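# Set the wooden crate onto its stand

## Task

Lift the wooden crate and place it on its stand, never letting it drop along the way.

## Robot and tools

Robot: two arms, left_arm and right_arm, each ending in a two-finger gripper with a wrist camera. The left arm is mounted on the +y side (at about y = +0.303 m), the right arm at about y = -0.303 m, both near x = +0.035 m. The arm names do not match image sides. A camera stand sits behind the arms. Cameras: cam_high, cam_left_wrist, cam_right_wrist, each 672x504.

Frames: the scene frame has its origin at table height, halfway between the nominal arm bases; +x points out over the table, +z points up. Reported gripper positions (metres), quaternions (wxyz), velocities and Hand targets are in this frame. Offsets you send are different: they run along each arm's own current Hand target axes. A gripper's fingers point along its local +z and close along its local y. end_effector_position is the point between the pads, roughly 1 cm short of the fingertips. Readings may be off by a few centimetres, more when the arm reaches far.

execute_actions(actions, cameras): actions is a list of actions; each action is a list of 1 to 15 rows; each row is 1/30 s, and a short action repeats its final row until 15 steps have passed. Every row has exactly 14 numbers in [-1, 1], both arms always: left_arm dx, dy, dz, rx, ry, rz, opening, then right_arm in the same order. The six pose numbers are an offset from that arm's Hand target as it was when the action began, in that target's own axes, not from the previous row; 1.0 stands for 0.6 m or 180 degrees, and rx, ry, rz form a single rotation vector. Repeating an offset in a new action moves the arm further. Opening is absolute, not an offset: +1 fully open (0.093 m), -1 closed. Sending six zeros for an arm re-requests its current Hand target. An empty actions list returns the state plus images from all cameras; otherwise images appear only if cameras names them (["all"] for all, [] for none; an unknown name invalidates the call).

move(target, speed, blend, opening_speed, grip_force, blocking, cameras): target is one 14-number row laid out as above, or a list of up to 15 such rows; every row is an offset from the Hand targets at the start of the move, not from the preceding row. Grippers follow straight paths that finish together, lasting at least 0.5 s and cut off at 10 s. speed is the path top speed in m/s, 0.002 to 2.9 (default 0.25), one value or one per row; rotation is capped at twice that in rad/s. blend, in metres, rounds corners between listed rows; 0 means stop at each. opening_speed is how quickly the commanded opening changes, per second on the -1..+1 scale, at least 0.2. grip_force is a per-pad force cap in newtons, 10 to 50, one value or one per arm; it persists, and low values close slowly. blocking=false returns after about 0.5 s while the move continues. Paths do not avoid obstacles or the other arm; grippers lag and can overshoot speed, especially when stretched. Route around an arm's own base, not near it. The result adds a move: line, e.g. done, off_target, moving, held or fault, and any limits (paced = pose was clipped, held = steps withheld). done means within 10 mm and 2 degrees; neither done nor off_target tells you about contact.

wait(seconds 0 to 10): lets time pass holding commands; a running move continues. stop(): brakes a running move. zoom_image(camera, region [x0, y0, x1, y1] in pixels, at most 504 by 504): enlarges part of the latest image of one camera. read_manual(section): licence texts only. finished_scene(scene): ends the current scene, given its number; irreversible, and the crate must stay on the stand without help.

Motion notes: per step the commanded orientation is clipped to within 40 degrees of the measured one. Friction and weight can leave the gripper short, low or tilted; small moves may not happen or go sideways. Check the pose after each move and correct tilt. If the gripper rests short, send the gap as an offset. An arm blocked by something keeps pushing until commanded back past its gripper.

Gripping: grip_measured runs +1 open to -1 closed; pads meet near -0.94, and an object of width w mm sits at about -0.94 + 0.0208*w. Readings may sit up to 0.02 high. To grip a rigid flat object firmly, send roughly 0.24 below its width reading; keep sending that value to hold, and send well above it to release. A sudden command far below the width can spike the force. Pads push about 50 to 65 N each. The last Joint positions entry per arm is the finger opening in metres.

Results also list Joint positions, Joint velocities (may be omitted when all are within noise), Joint torques (offset, noisy; joints 1 to 3 wrap at ±28 N m), motor temperatures and Tool commands. Calls with actions list some intermediate end_effector_position samples.

Avoid: dropping the crate or releasing it while it moves, letting anything leave the table, hard impacts with the table or fixed objects, any contact or squeeze between the two arms (including one gripper closing on the other's fingers), strain on wrist camera cables, and long pushes or stretched holds that heat motors (75 °C warns; 90 °C folds and disables that arm). Loose objects may occasionally be nudged by outside disturbances.

Each tool is called by a JSON object that holds its "op" and its "data", one argument or row to a line.

## Session

{"op": "execute_actions", "data": {
  "actions": []
}}

Scene clock: 0.00 s.
left_arm: end_effector_position=(+0.4206, +0.2900, +0.1163) grip_measured=+1.000 end_effector_quat_wxyz=(+0.584, -0.011, +0.809, +0.058) | right_arm: end_effector_position=(+0.4095, -0.3160, +0.1015) grip_measured=+1.000 end_effector_quat_wxyz=(+0.553, +0.012, +0.833, +0.002)
Joint positions: left_arm=[-0.114 1.569 0.345 0.899 -0.237 0.007 0.093] | right_arm=[-0.048 1.502 0.326 0.778 -0.04 0.001 0.093]
Joint velocities: within noise
Joint torques (N m): no reading
Motor temperatures (°C): left_arm=[30 31 37 33 28 27 28] | right_arm=[30 33 35 33 28 25 29]
Heat: left arm: 37 °C; right arm: 35 °C.
Hand target: left_arm +0.4263, +0.2899, +0.1309; +0.602, -0.017, +0.796, +0.056 | right_arm +0.4142, -0.3154, +0.1118; +0.566, +0.008, +0.824, +0.003
Tool commands: left_gripper/opening=+1.0 right_gripper/opening=+1.0

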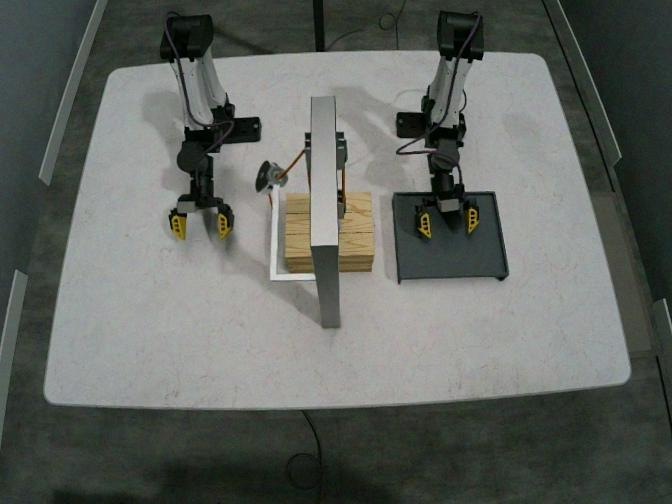

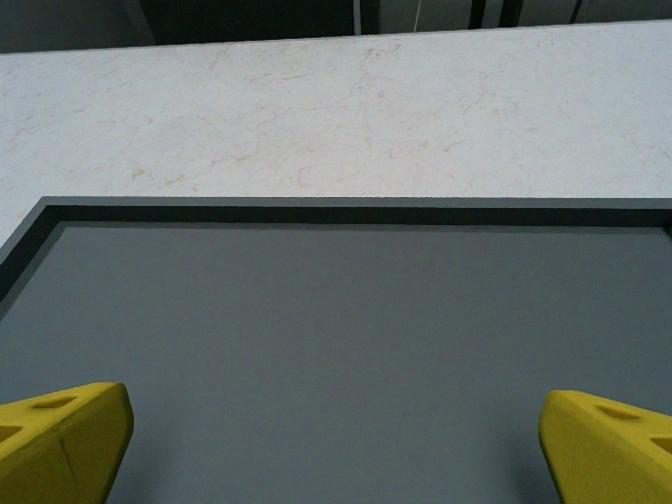

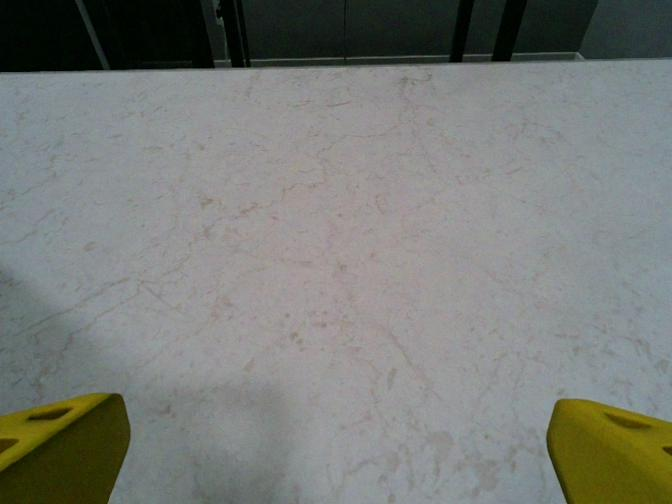

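{"op": "zoom_image", "data": {
  "camera": "cam_high",
  "region": [220, 80, 420, 340]
}}

{"op": "zoom_image", "data": {
  "camera": "cam_high",
  "region": [380, 100, 540, 300]
}}

Scaled by 1.938 from the camera's 672x504 image, which has a finer 960x720 frame.

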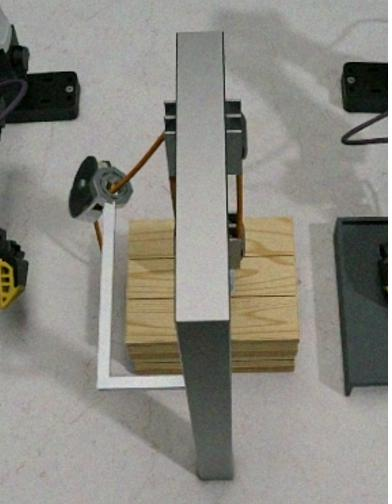

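Scaled by 2.520 from the camera's 672x504 image, which has a finer 960x720 frame.

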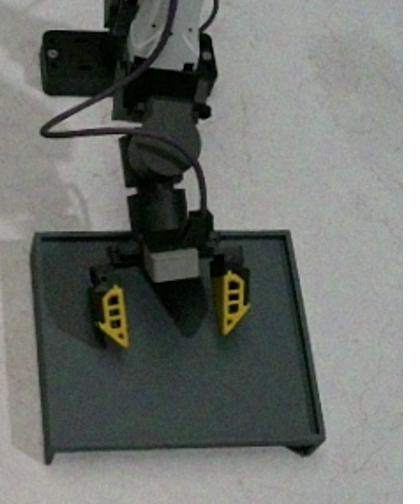

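{"op": "move", "data": {
  "target": [-0.0857, 0.0135, -0.2425, 0.280, -0.0647, 0.0299, 1, -0.100, 0.058, -0.242, -0.247, -0.0826, -0.0611, 1],
  "cameras": ["all"],
  "speed": 0.3
}}

Scene clock: 43.93 s.
left_arm: end_effector_position=(+0.2994, +0.2782, +0.2032) grip_measured=+1.000 end_effector_quat_wxyz=(+0.613, +0.259, +0.696, -0.270) | right_arm: end_effector_position=(+0.3003, -0.2797, +0.2049) grip_measured=+1.000 end_effector_quat_wxyz=(+0.613, -0.257, +0.696, +0.272)
Joint positions: left_arm=[0.587 0.998 0.307 0.278 1.315 0.343 0.093] | right_arm=[-0.568 0.993 0.329 0.237 -1.324 -0.351 0.093]
Joint torques (N m): left_arm=[0.06 -2.8 9.63 1.2 0.45 0.26] | right_arm=[-0.36 -2.18 9.06 1.63 -0.59 -0.37]
Motor temperatures (°C): left_arm=[30 33 40 42 28 27 28] | right_arm=[30 34 38 39 27 25 29]
Heat: left arm: 42 °C; right arm: 39 °C.
Hand target: left_arm +0.3004, +0.2798, +0.2198; +0.624, +0.282, +0.681, -0.259 | right_arm +0.3006, -0.2809, +0.2204; +0.624, -0.282, +0.681, +0.259
Off the commanded pose: left_arm 0.017 m, 4 deg | right_arm 0.016 m, 4 deg.
move: off_target (left_arm, right_arm)

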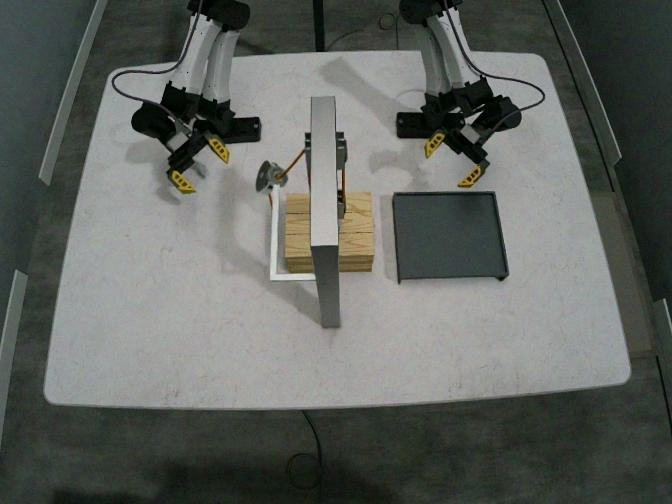

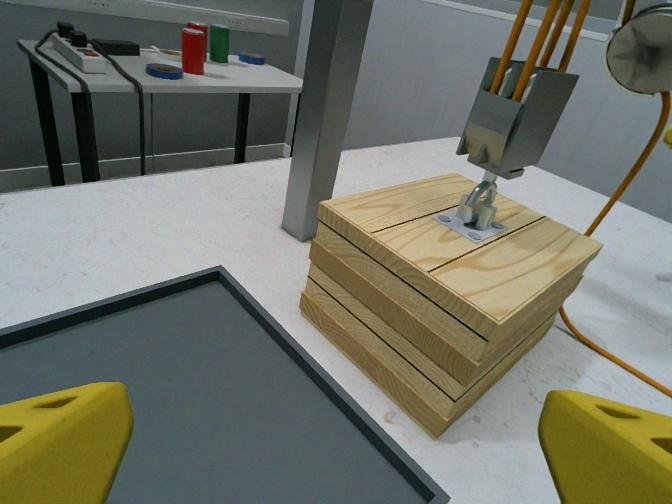

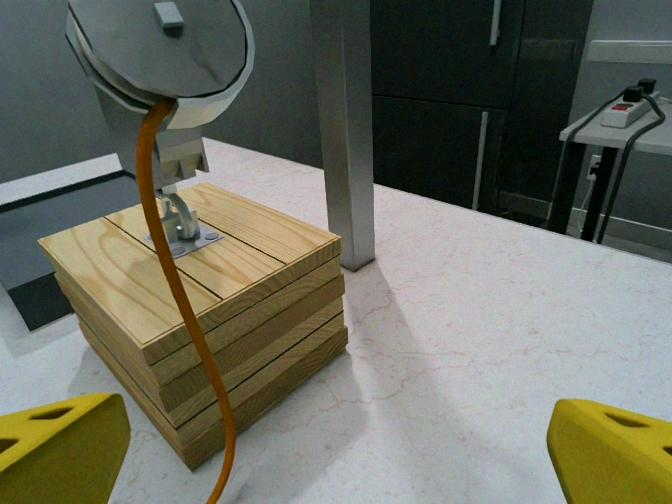

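{"op": "zoom_image", "data": {
  "camera": "cam_high",
  "region": [240, 130, 360, 290]
}}

{"op": "zoom_image", "data": {
  "camera": "cam_left_wrist",
  "region": [380, 0, 672, 250]
}}

{"op": "zoom_image", "data": {
  "camera": "cam_right_wrist",
  "region": [30, 0, 300, 250]
}}

Scaled by 3.150 from the camera's 672x504 image, which has a finer 960x720 frame.

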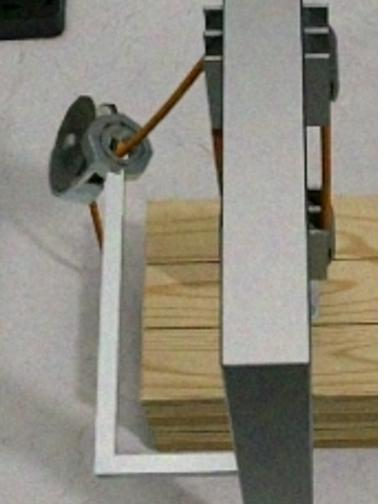

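Scaled by 1.726 from the camera's 672x504 image, which has a finer 960x720 frame.

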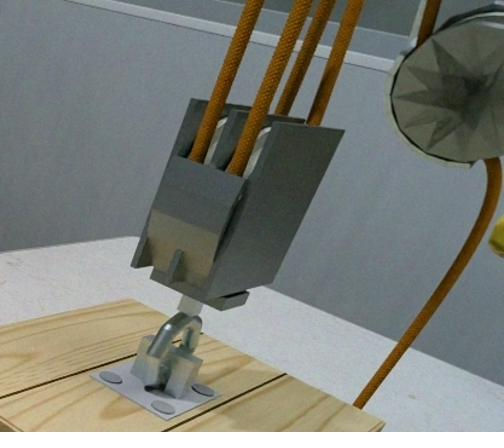

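Scaled by 1.867 from the camera's 672x504 image, which has a finer 960x720 frame.

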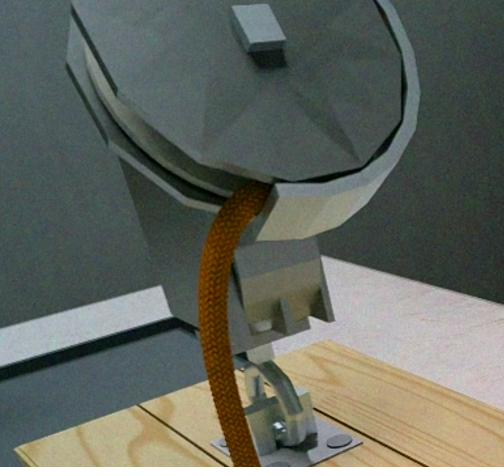

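{"op": "move", "data": {
  "target": [-0.216, 0, -0.05, 0, -0.111, 0, 1, -0.216, 0, -0.05, 0, -0.111, 0, 1],
  "cameras": ["cam_left_wrist", "cam_right_wrist"],
  "speed": 0.3
}}

Scene clock: 67.93 s.
left_arm: end_effector_position=(+0.2906, +0.2953, +0.3442) grip_measured=+1.000 end_effector_quat_wxyz=(+0.712, +0.206, +0.600, -0.300) | right_arm: end_effector_position=(+0.2934, -0.2986, +0.3419) grip_measured=+1.000 end_effector_quat_wxyz=(+0.703, -0.194, +0.610, +0.309)
Joint positions: left_arm=[0.678 1.061 0.363 1.519 1.301 -0.87 0.093] | right_arm=[-0.66 1.05 0.381 1.453 -1.313 0.874 0.093]
Joint torques (N m): left_arm=[-0.83 -1.32 5.38 1.38 -0.59 0.06] | right_arm=[0.73 -0.8 5.11 2.25 0.57 -0.02]
Motor temperatures (°C): left_arm=[30 32 43 39 28 27 28] | right_arm=[30 34 44 39 28 25 29]
Heat: left arm: 43 °C; right arm: 44 °C.
Hand target: left_arm +0.2872, +0.2930, +0.3515; +0.733, +0.233, +0.562, -0.304 | right_arm +0.2876, -0.2941, +0.3521; +0.732, -0.233, +0.563, +0.304
Off the commanded pose: left_arm 0.008 m, 6 deg | right_arm 0.013 m, 8 deg.
joint sent to its limit (left arm) — joint 4 (wrist pitch), upper limit. The joint targets are off in position and orientation.
joint sent to its limit (right arm) — joint 4 (wrist pitch), upper limit. The joint targets are off in position and orientation.
move: off_target (left_arm, right_arm)
Images, in order (width x height): cam_left_wrist 672x504, cam_right_wrist 672x504.

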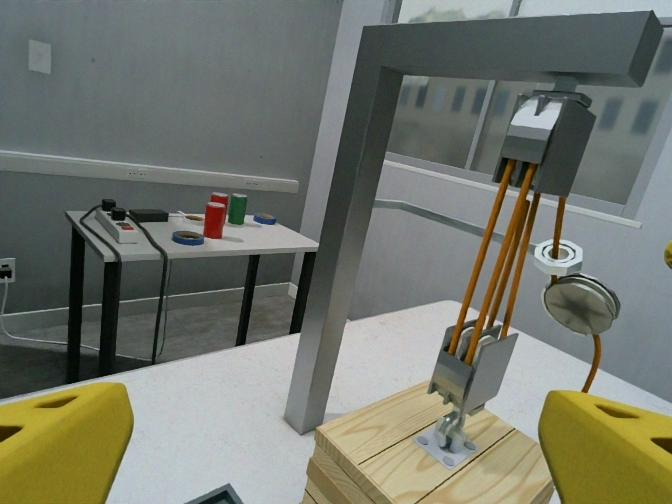

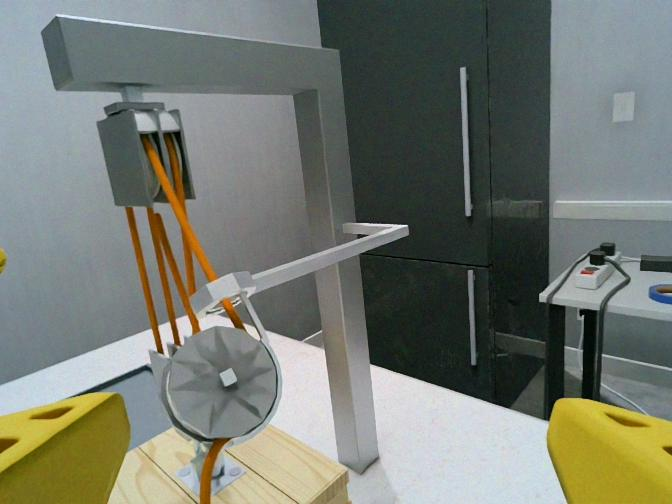

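{"op": "zoom_image", "data": {
  "camera": "cam_left_wrist",
  "region": [420, 60, 672, 320]
}}

{"op": "zoom_image", "data": {
  "camera": "cam_right_wrist",
  "region": [80, 90, 360, 504]
}}

{"op": "execute_actions", "data": {
  "actions": [],
  "cameras": ["cam_high"]
}}

{"op": "zoom_image", "data": {
  "camera": "cam_high",
  "region": [370, 170, 530, 300]
}}

Scaled by 1.938 from the camera's 672x504 image, which has a finer 960x720 frame.

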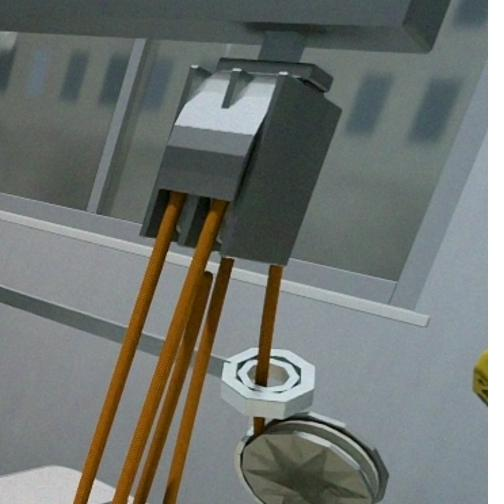

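Scaled by 1.217 from the camera's 672x504 image, which has a finer 960x720 frame.

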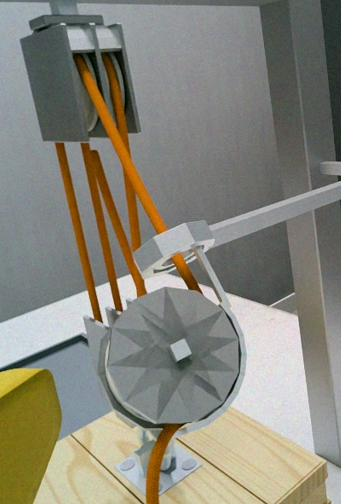

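Scene clock: 91.70 s.
left_arm: end_effector_position=(+0.2906, +0.2953, +0.3442) grip_measured=+1.000 end_effector_quat_wxyz=(+0.712, +0.206, +0.600, -0.300) | right_arm: end_effector_position=(+0.2934, -0.2986, +0.3419) grip_measured=+1.000 end_effector_quat_wxyz=(+0.703, -0.193, +0.610, +0.309)
Joint positions: left_arm=[0.678 1.061 0.363 1.519 1.301 -0.87 0.093] | right_arm=[-0.66 1.05 0.381 1.453 -1.313 0.876 0.093]
Joint velocities: within noise
Joint torques (N m): left_arm=[-0.83 -1.31 5.38 1.39 -0.59 0.07] | right_arm=[0.79 -0.79 5.08 2.28 0.59 -0.03]
Motor temperatures (°C): left_arm=[30 31 42 38 28 27 28] | right_arm=[30 33 41 40 28 25 29]
Heat: left arm: 42 °C; right arm: 41 °C.
Hand target: left_arm +0.2872, +0.2930, +0.3515; +0.733, +0.233, +0.562, -0.304 | right_arm +0.2876, -0.2941, +0.3521; +0.732, -0.233, +0.563, +0.304
Tool commands: left_gripper/opening=+1.0 right_gripper/opening=+1.0
Off the commanded pose: left_arm 0.008 m, 6 deg | right_arm 0.013 m, 8 deg.
Images, in order (width x height): cam_high 672x504.

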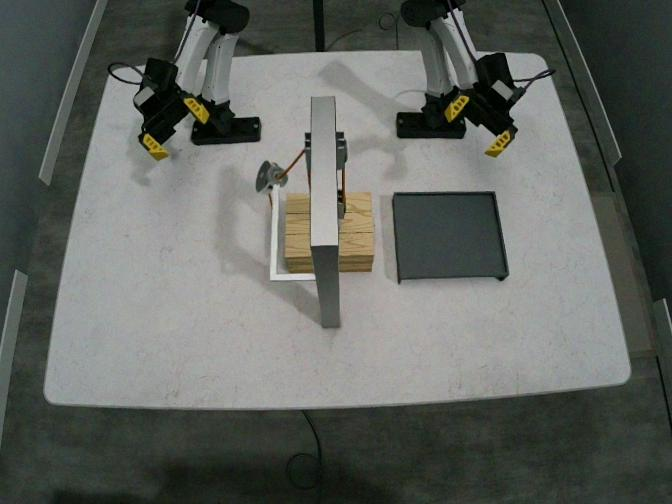

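Scaled by 3.150 from the camera's 672x504 image, which has a finer 960x720 frame.

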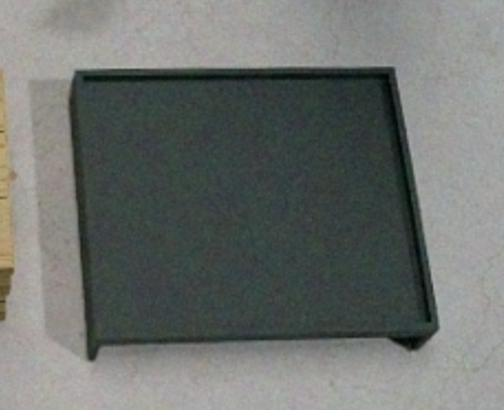

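{"op": "move", "data": {
  "target": [0.123, -0.059, -0.184, -0.254, 0.2105, -0.022, 1, 0.129, 0.037, -0.161, 0, 0.139, 0, 1],
  "cameras": ["cam_left_wrist", "cam_right_wrist"],
  "speed": 0.3
}}

Scene clock: 156.87 s.
left_arm: end_effector_position=(+0.2111, +0.3345, +0.2535) grip_measured=+1.000 end_effector_quat_wxyz=(+0.708, +0.035, +0.701, -0.077) | right_arm: end_effector_position=(+0.2239, -0.3317, +0.2556) grip_measured=+1.000 end_effector_quat_wxyz=(+0.697, -0.126, +0.696, +0.115)
Joint positions: left_arm=[1.413 -0.012 0.054 0.505 1.544 -0.629 0.093] | right_arm=[-1.225 0.619 0.024 1.438 -1.573 0.828 0.093]
Joint torques (N m): left_arm=[0.12 1.73 5.63 1.2 -0.14 0.06] | right_arm=[-0.39 1.17 5 0.95 0.23 -0.22]
Heat: left arm: 40 °C; right arm: 42 °C.
Hand target: left_arm +0.2003, +0.3298, +0.2517; +0.537, +0.000, +0.843, +0.000 | right_arm +0.2200, -0.3303, +0.2524; +0.593, -0.294, +0.708, +0.247
Off the commanded pose: left_arm 0.012 m, 27 deg | right_arm 0.005 m, 27 deg.
joint sent to its limit (left arm) — joint 2 (shoulder), lower limit; joint 5 (wrist yaw), upper limit. The joint targets are off in position and orientation.
joint sent to its limit (right arm) — joint 5 (wrist yaw), lower limit. The joint targets are off in orientation, not in position.
move: off_target (left_arm, right_arm)
Images, in order (width x height): cam_left_wrist 672x504, cam_right_wrist 672x504.

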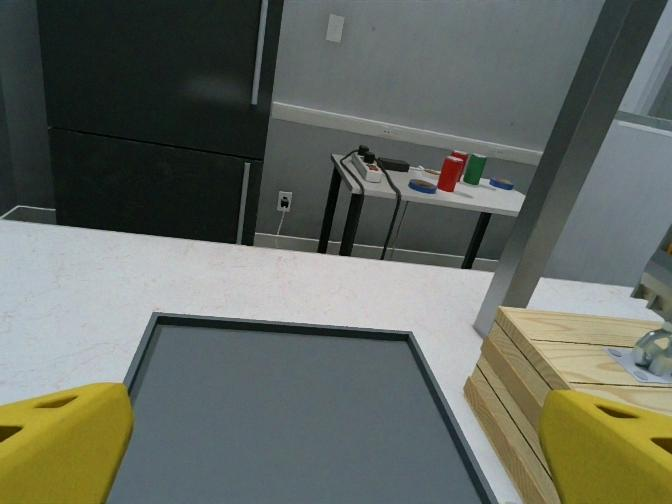

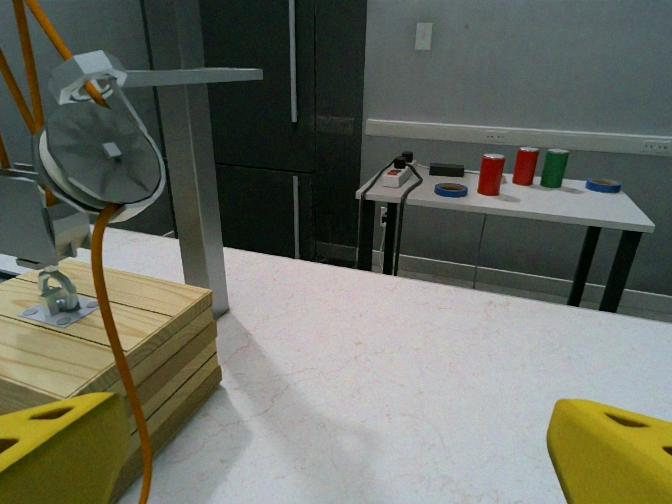

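{"op": "move", "data": {
  "target": [
    [-0.1127, 0.167, 0.2416, 0, 0, 0, 1, 0.0758, 0.1183, 0.2172, 0.0554, -0.0553, 0.0048, 1],
    [-0.0703, 0.3167, 0.3477, -0.2806, 0.2806, -0.440, 1, 0.0758, 0.1183, 0.2172, 0.0554, -0.0553, 0.0048, 1]
  ],
  "cameras": ["all"],
  "speed": 0.3,
  "blend": 0.03
}}

Scene clock: 212.83 s.
left_arm: end_effector_position=(+0.4091, +0.5191, +0.1938) grip_measured=+1.000 end_effector_quat_wxyz=(-0.053, +0.697, -0.715, +0.010) | right_arm: end_effector_position=(+0.2529, -0.1951, +0.1922) grip_measured=+1.000 end_effector_quat_wxyz=(+0.671, -0.222, +0.677, +0.206)
Joint positions: left_arm=[0.543 2.158 2.227 -1.532 -0.007 -1.026 0.093] | right_arm=[0.136 0.099 -0.002 0.083 -0.484 -0.026 0.093]
Joint torques (N m): left_arm=[-0.16 -9.62 8.64 0.11 0.03 0.02] | right_arm=[0.75 2.77 6.31 2.42 0.02 0]
Heat: left arm: 41 °C; right arm: 40 °C.
Hand target: left_arm +0.4072, +0.5199, +0.2019; -0.001, +0.706, -0.708, +0.000 | right_arm +0.2547, -0.1949, +0.1849; +0.674, -0.213, +0.675, +0.213
Off the commanded pose: left_arm 0.008 m, 6 deg | right_arm 0.007 m, 1 deg.
joint sent to its limit (left arm) — joint 4 (wrist pitch), lower limit. The joint targets are off in position and orientation.
joint sent to its limit (right arm) — joint 3 (elbow), lower limit, where the elbow is as bent as it goes. The joint targets still meet the commanded pose.
move: off_target (left_arm)

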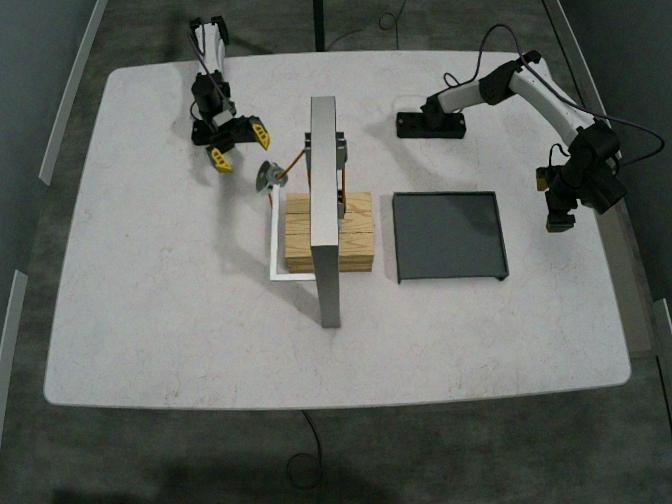

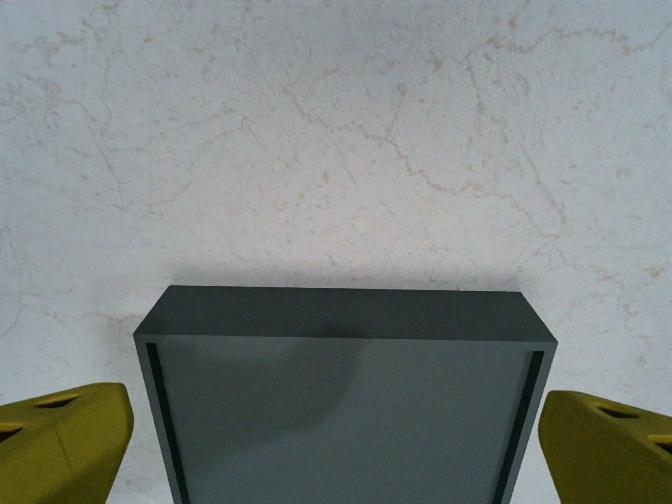

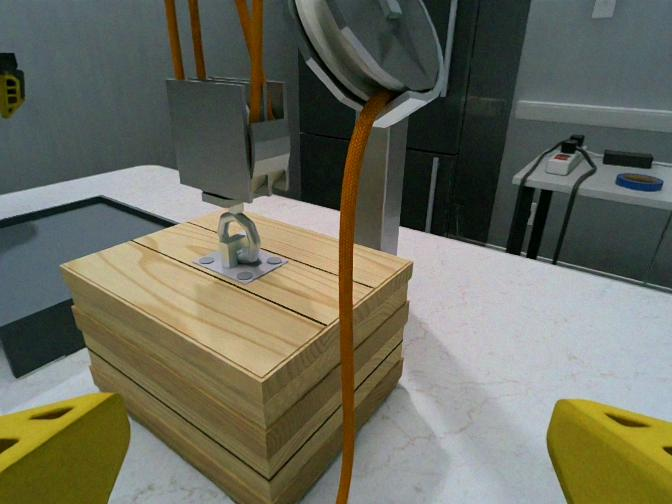

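{"op": "move", "data": {
  "target": [0, 0, 0, 0, 0, 0, 1, 0.0283, -0.01, 0.1945, 0, 0, 0, 1],
  "cameras": ["cam_high", "cam_right_wrist"],
  "speed": 0.12
}}

Scene clock: 228.47 s.
left_arm: end_effector_position=(+0.4095, +0.5185, +0.1938) grip_measured=+1.000 end_effector_quat_wxyz=(-0.053, +0.697, -0.715, +0.010) | right_arm: end_effector_position=(+0.3443, -0.1337, +0.1416) grip_measured=+1.000 end_effector_quat_wxyz=(+0.635, -0.225, +0.707, +0.215)
Joint positions: left_arm=[0.541 2.158 2.227 -1.532 -0.007 -1.028 0.093] | right_arm=[0.384 1.559 0.145 1.309 -0.255 -0.008 0.093]
Joint torques (N m): left_arm=[-0.1 -9.63 8.62 0.1 0.03 0.01] | right_arm=[0.29 -3.1 5.91 3.39 0.08 0.01]
Heat: left arm: 41 °C; right arm: 43 °C.
Hand target: left_arm +0.4072, +0.5199, +0.2019; -0.001, +0.706, -0.708, +0.000 | right_arm +0.3536, -0.1327, +0.1678; +0.674, -0.213, +0.675, +0.213
Off the commanded pose: left_arm 0.009 m, 6 deg | right_arm 0.028 m, 6 deg.
joint sent to its limit (left arm) — joint 4 (wrist pitch), lower limit. The joint targets are off in position and orientation.
move: off_target (left_arm, right_arm)
Images, in order (width x height): cam_high 672x504, cam_right_wrist 672x504.

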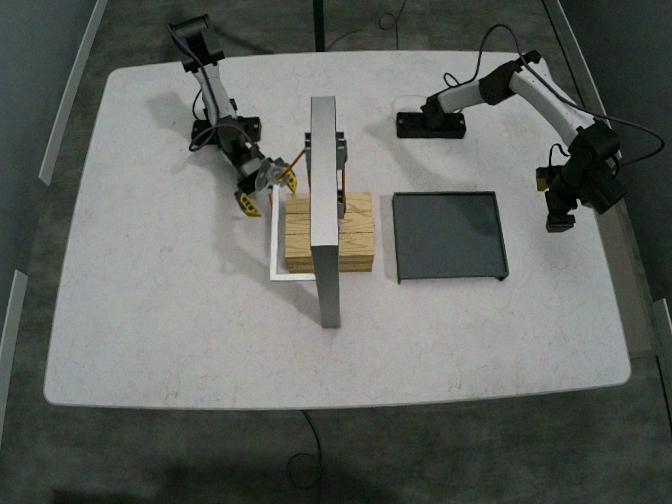

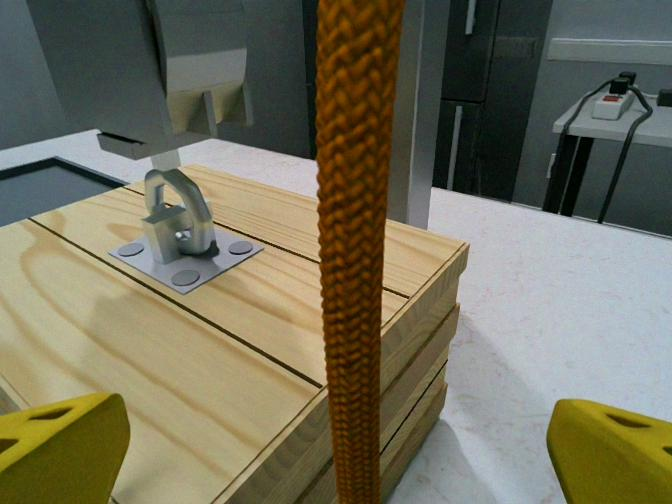

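{"op": "move", "data": {
  "target": [0, 0, 0, 0, 0, 0, 1, -0.055, 0, 0.012, 0, -0.03, 0, 1],
  "cameras": ["cam_right_wrist"],
  "speed": 0.1
}}

Scene clock: 231.57 s.
left_arm: end_effector_position=(+0.4095, +0.5185, +0.1938) grip_measured=+1.000 end_effector_quat_wxyz=(-0.053, +0.697, -0.715, +0.010) | right_arm: end_effector_position=(+0.3528, -0.1296, +0.1648) grip_measured=+1.000 end_effector_quat_wxyz=(+0.659, -0.215, +0.685, +0.224)
Joint positions: left_arm=[0.541 2.158 2.227 -1.532 -0.007 -1.028 0.093] | right_arm=[0.391 1.537 0.183 1.321 -0.246 0.015 0.093]
Joint torques (N m): left_arm=[-0.09 -9.62 8.64 0.1 0.03 0.01] | right_arm=[0.76 -5.2 6.42 3.37 0.08 0.01]
Motor temperatures (°C): left_arm=[30 34 41 36 28 27 28] | right_arm=[30 31 41 45 28 25 29]
Heat: left arm: 41 °C; right arm: 45 °C.
Hand target: left_arm +0.4072, +0.5199, +0.2019; -0.001, +0.706, -0.708, +0.000 | right_arm +0.3596, -0.1286, +0.2008; +0.705, -0.203, +0.642, +0.223
Off the commanded pose: left_arm 0.009 m, 6 deg | right_arm 0.037 m, 7 deg.
joint sent to its limit (left arm) — joint 4 (wrist pitch), lower limit. The joint targets are off in position and orientation.
move: off_target (left_arm, right_arm)
Images, in order (width x height): cam_right_wrist 672x504.

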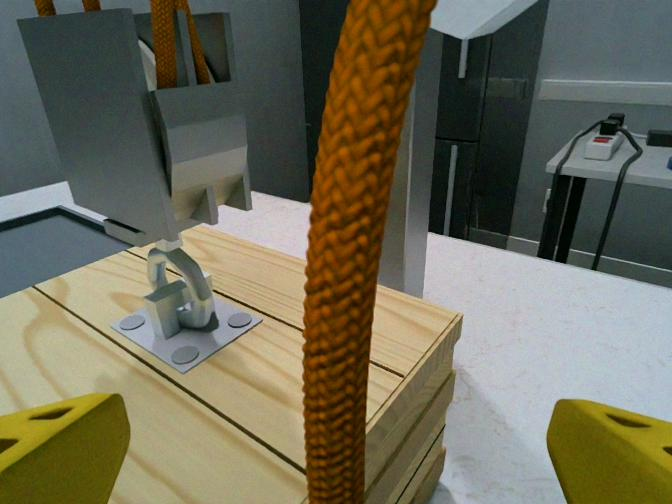

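{"op": "move", "data": {
  "target": [0, 0, 0, 0, 0, 0, 1, 0, -0.008, -0.037, 0, 0, 0, 1],
  "cameras": ["cam_right_wrist"],
  "speed": 0.1
}}

Scene clock: 242.67 s.
left_arm: end_effector_position=(+0.4095, +0.5185, +0.1938) grip_measured=+1.000 end_effector_quat_wxyz=(-0.053, +0.697, -0.715, +0.010) | right_arm: end_effector_position=(+0.3469, -0.1437, +0.1749) grip_measured=+1.000 end_effector_quat_wxyz=(+0.673, -0.207, +0.676, +0.218)
Joint positions: left_arm=[0.541 2.158 2.227 -1.532 -0.007 -1.028 0.093] | right_arm=[0.351 1.468 0.143 1.326 -0.264 0.017 0.093]
Joint torques (N m): left_arm=[-0.1 -9.62 8.62 0.1 0.03 0.02] | right_arm=[-0.28 -4.83 3.81 3.34 -0.19 0.02]
Heat: left arm: 42 °C; right arm: 49 °C.
Hand target: left_arm +0.4072, +0.5199, +0.2019; -0.001, +0.706, -0.708, +0.000 | right_arm +0.3442, -0.1452, +0.1987; +0.705, -0.203, +0.642, +0.223
Off the commanded pose: left_arm 0.009 m, 6 deg | right_arm 0.024 m, 5 deg.
joint sent to its limit (left arm) — joint 4 (wrist pitch), lower limit. The joint targets are off in position and orientation.
move: off_target (left_arm, right_arm)
Images, in order (width x height): cam_right_wrist 672x504.

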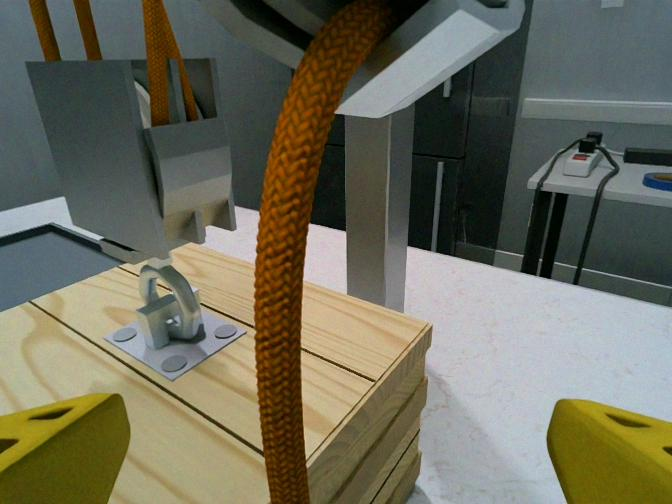

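{"op": "move", "data": {
  "target": [0, 0, 0, 0, 0, 0, 1, 0, 0, 0, 0, 0, 0, -1],
  "cameras": ["cam_right_wrist"],
  "opening_speed": 1.0
}}

Scene clock: 250.97 s.
left_arm: end_effector_position=(+0.4095, +0.5185, +0.1938) grip_measured=+1.000 end_effector_quat_wxyz=(-0.053, +0.697, -0.715, +0.010) | right_arm: end_effector_position=(+0.3466, -0.1433, +0.1749) grip_measured=-0.967 end_effector_quat_wxyz=(+0.673, -0.207, +0.676, +0.219)
Joint positions: left_arm=[0.541 2.158 2.227 -1.532 -0.007 -1.028 0.093] | right_arm=[0.352 1.468 0.143 1.326 -0.264 0.018 0]
Joint torques (N m): left_arm=[-0.1 -9.63 8.62 0.11 0.03 0.01] | right_arm=[-0.39 -4.72 3.86 3.36 -0.19 0.03]
Motor temperatures (°C): left_arm=[30 36 42 35 28 27 28] | right_arm=[30 32 40 53 27 25 29]
Heat: left arm: 42 °C; right arm: 53 °C.
Hand target: left_arm +0.4072, +0.5199, +0.2019; -0.001, +0.706, -0.708, +0.000 | right_arm +0.3442, -0.1452, +0.1987; +0.705, -0.203, +0.642, +0.223
Off the commanded pose: left_arm 0.009 m, 6 deg | right_arm 0.024 m, 5 deg.
joint sent to its limit (left arm) — joint 4 (wrist pitch), lower limit. The joint targets are off in position and orientation.
move: off_target (left_arm, right_arm)
Images, in order (width x height): cam_right_wrist 672x504.

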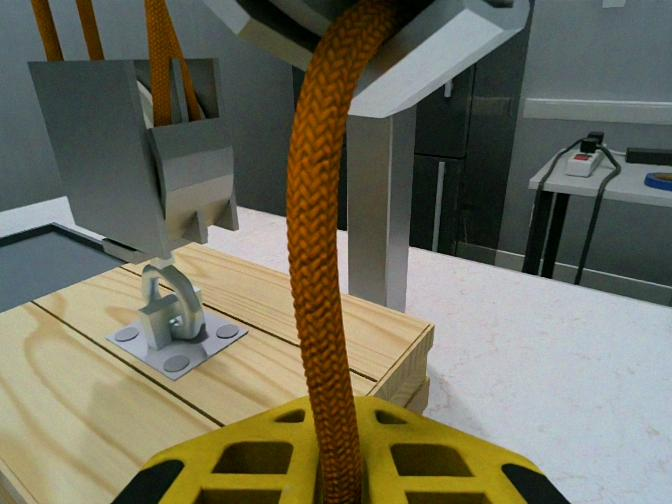

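{"op": "move", "data": {
  "target": [0, 0, 0, 0, 0, 0, 1, 0.062, -0.06, -0.144, 0, 0, 0, -1],
  "cameras": ["all"],
  "speed": 0.08
}}

Scene clock: 258.27 s.
left_arm: end_effector_position=(+0.4095, +0.5185, +0.1938) grip_measured=+1.000 end_effector_quat_wxyz=(-0.053, +0.697, -0.715, +0.010) | right_arm: end_effector_position=(+0.3154, -0.2002, +0.1985) grip_measured=-0.967 end_effector_quat_wxyz=(+0.693, -0.300, +0.604, +0.254)
Joint positions: left_arm=[0.541 2.158 2.227 -1.532 -0.007 -1.028 0.093] | right_arm=[-0.111 1.401 0.076 1.475 -0.924 0.011 0]
Joint torques (N m): left_arm=[-0.1 -9.62 8.64 0.1 0.03 0.01] | right_arm=[-5.05 0.12 -1.8 1.62 -0.22 -0.33]
Heat: left arm: 42 °C; right arm: 53 °C.
Hand target: left_arm +0.4072, +0.5199, +0.2019; -0.001, +0.706, -0.708, +0.000 | right_arm +0.2973, -0.2221, +0.1537; +0.705, -0.203, +0.642, +0.223
Off the commanded pose: left_arm 0.009 m, 6 deg | right_arm 0.053 m, 13 deg.
joint sent to its limit (left arm) — joint 4 (wrist pitch), lower limit. The joint targets are off in position and orientation.
joint sent to its limit (right arm) — joint 3 (elbow), lower limit, where the elbow is as bent as it goes. The joint targets are off in position and orientation.
move: off_target (left_arm, right_arm)

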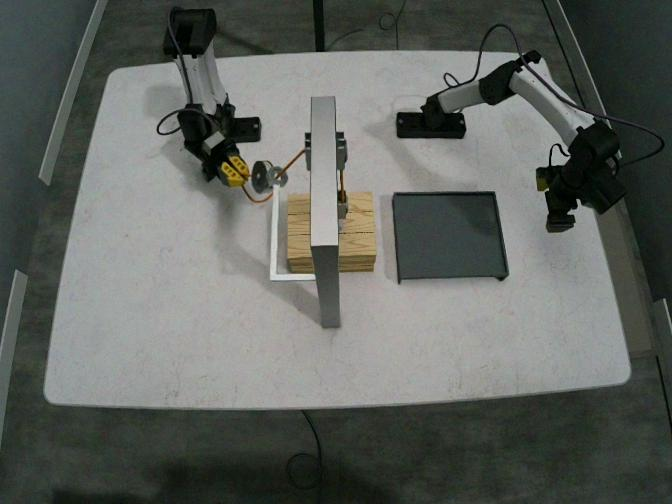

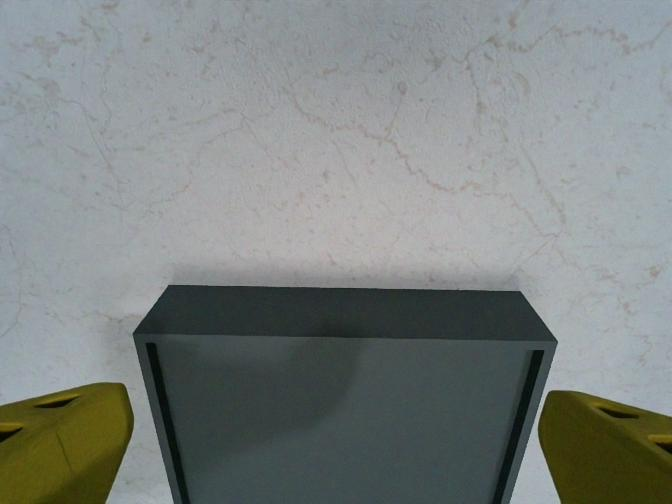

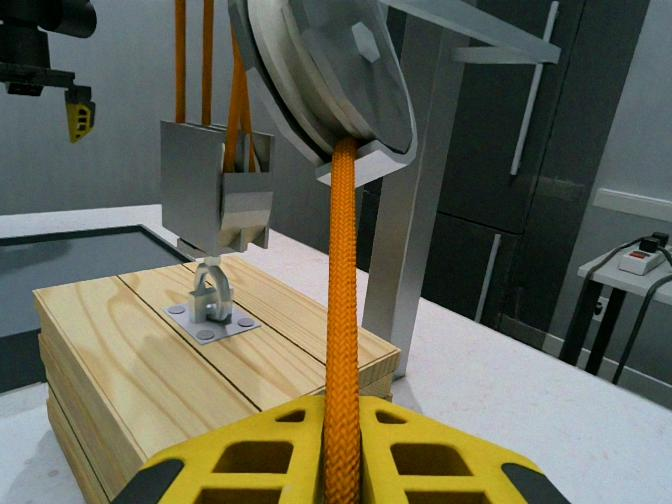

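{"op": "move", "data": {
  "target": [0, 0, 0, 0, 0, 0, 1, 0.102, -0.17, -0.052, 0, 0, 0, -1],
  "cameras": ["all"],
  "speed": 0.08
}}

Scene clock: 272.00 s.
left_arm: end_effector_position=(+0.4095, +0.5185, +0.1938) grip_measured=+1.000 end_effector_quat_wxyz=(-0.053, +0.697, -0.715, +0.010) | right_arm: end_effector_position=(+0.3109, -0.2742, +0.1089) grip_measured=-0.967 end_effector_quat_wxyz=(+0.623, -0.319, +0.640, +0.316)
Joint positions: left_arm=[0.541 2.158 2.227 -1.532 -0.007 -1.028 0.093] | right_arm=[-0.541 1.93 0.202 1.482 -1.475 -0.238 0]
Joint torques (N m): left_arm=[-0.1 -9.62 8.64 0.1 0.03 0.01] | right_arm=[-7.12 0.88 1.14 2.62 1.38 -0.24]
Heat: left arm: 42 °C; right arm: 49 °C.
Hand target: left_arm +0.4072, +0.5199, +0.2019; -0.001, +0.706, -0.708, +0.000 | right_arm +0.3352, -0.3201, +0.0898; +0.705, -0.203, +0.642, +0.223
Off the commanded pose: left_arm 0.009 m, 6 deg | right_arm 0.055 m, 19 deg.
joint sent to its limit (left arm) — joint 4 (wrist pitch), lower limit. The joint targets are off in position and orientation.
joint sent to its limit (right arm) — joint 4 (wrist pitch), upper limit. The joint targets are off in position and orientation.
move: off_target (left_arm, right_arm)

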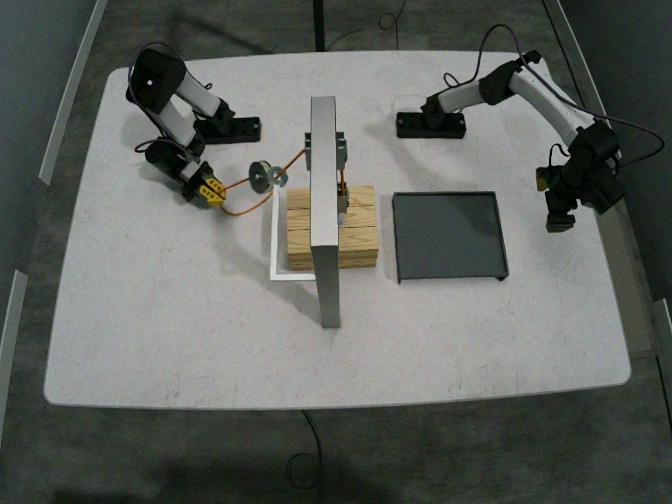

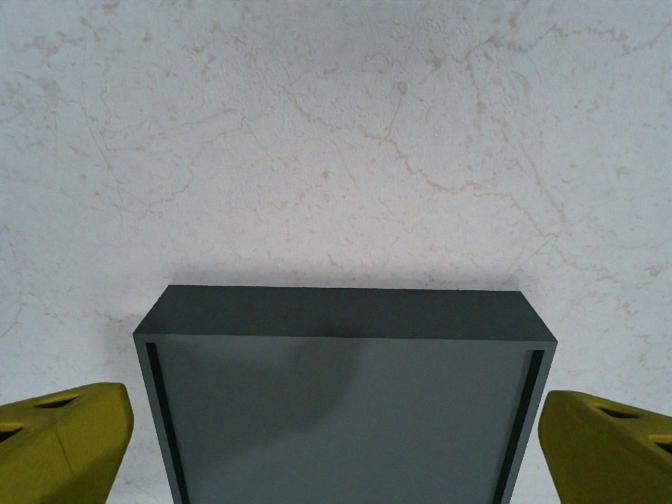

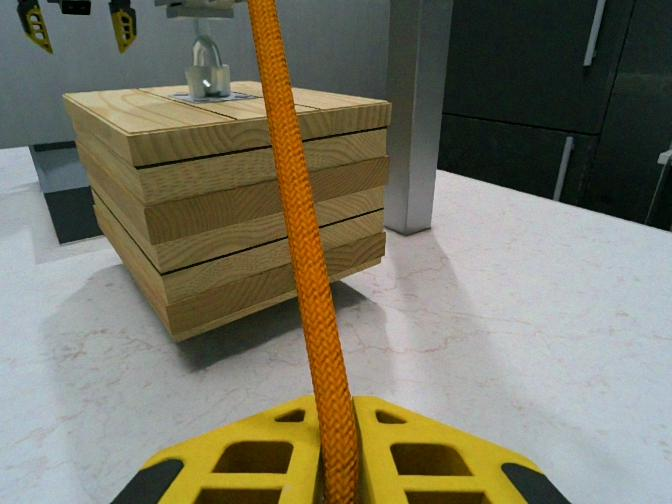

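{"op": "move", "data": {
  "target": [0, 0, 0, 0, 0, 0, 1, -0.039, 0.03, 0.045, 0, 0, 0, -1],
  "cameras": ["cam_right_wrist"],
  "speed": 0.08
}}

Scene clock: 278.10 s.
left_arm: end_effector_position=(+0.4095, +0.5185, +0.1938) grip_measured=+1.000 end_effector_quat_wxyz=(-0.053, +0.697, -0.715, +0.010) | right_arm: end_effector_position=(+0.3315, -0.2734, +0.1094) grip_measured=-0.967 end_effector_quat_wxyz=(+0.622, -0.258, +0.684, +0.281)
Joint positions: left_arm=[0.541 2.158 2.227 -1.532 -0.007 -1.028 0.093] | right_arm=[-0.461 1.87 0.174 1.481 -1.244 -0.141 0]
Joint torques (N m): left_arm=[-0.1 -9.63 8.64 0.11 0.03 0.01] | right_arm=[-0.77 -4.48 1.51 2.85 0.8 -0.01]
Heat: left arm: 43 °C; right arm: 49 °C.
Hand target: left_arm +0.4072, +0.5199, +0.2019; -0.001, +0.706, -0.708, +0.000 | right_arm +0.3451, -0.2912, +0.1156; +0.705, -0.203, +0.642, +0.223
Off the commanded pose: left_arm 0.009 m, 6 deg | right_arm 0.023 m, 14 deg.
joint sent to its limit (left arm) — joint 4 (wrist pitch), lower limit. The joint targets are off in position and orientation.
joint sent to its limit (right arm) — joint 4 (wrist pitch), upper limit. The joint targets are off in position and orientation.
move: off_target (left_arm, right_arm)
Images, in order (width x height): cam_right_wrist 672x504.

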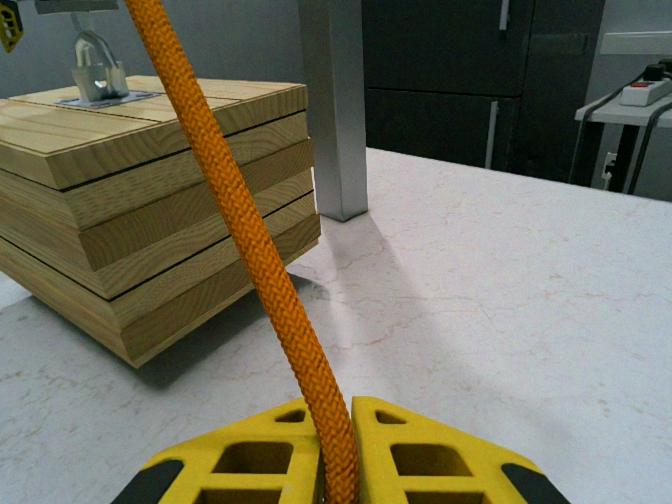

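{"op": "move", "data": {
  "target": [0, 0, 0, 0, 0, 0, 1, -0.05, 0.044, 0.052, 0, 0, 0, -1],
  "cameras": ["cam_right_wrist", "cam_high"],
  "speed": 0.08
}}

Scene clock: 282.60 s.
left_arm: end_effector_position=(+0.4095, +0.5185, +0.1938) grip_measured=+1.000 end_effector_quat_wxyz=(-0.053, +0.697, -0.715, +0.010) | right_arm: end_effector_position=(+0.3435, -0.2362, +0.1408) grip_measured=-0.967 end_effector_quat_wxyz=(+0.640, -0.250, +0.676, +0.266)
Joint positions: left_arm=[0.541 2.158 2.227 -1.532 -0.007 -1.028 0.093] | right_arm=[-0.248 1.697 0.143 1.479 -0.999 -0.023 0]
Joint torques (N m): left_arm=[-0.1 -9.62 8.64 0.1 0.03 0.01] | right_arm=[-0.81 -3.19 1.69 3.05 0.82 0.01]
Heat: left arm: 43 °C; right arm: 50 °C.
Hand target: left_arm +0.4072, +0.5199, +0.2019; -0.001, +0.706, -0.708, +0.000 | right_arm +0.3530, -0.2534, +0.1484; +0.705, -0.203, +0.642, +0.223
Off the commanded pose: left_arm 0.009 m, 6 deg | right_arm 0.021 m, 11 deg.
joint sent to its limit (left arm) — joint 4 (wrist pitch), lower limit. The joint targets are off in position and orientation.
joint sent to its limit (right arm) — joint 4 (wrist pitch), upper limit. The joint targets are off in position and orientation.
move: off_target (left_arm, right_arm)
Images, in order (width x height): cam_high 672x504, cam_right_wrist 672x504.

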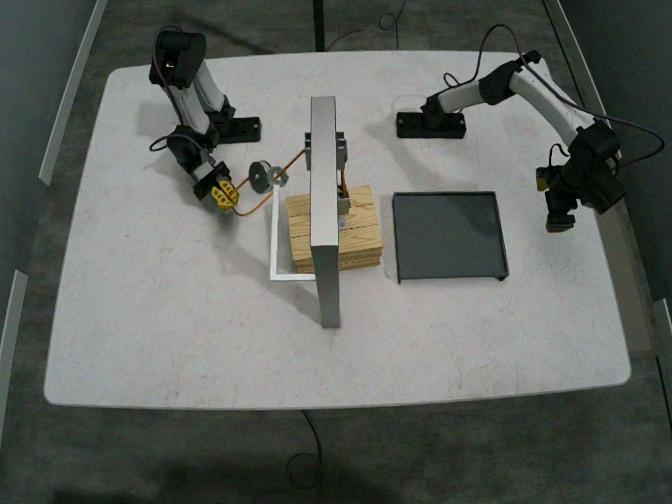

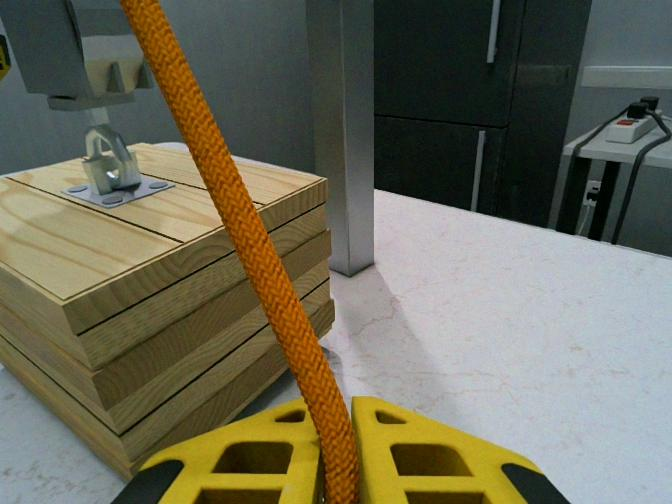

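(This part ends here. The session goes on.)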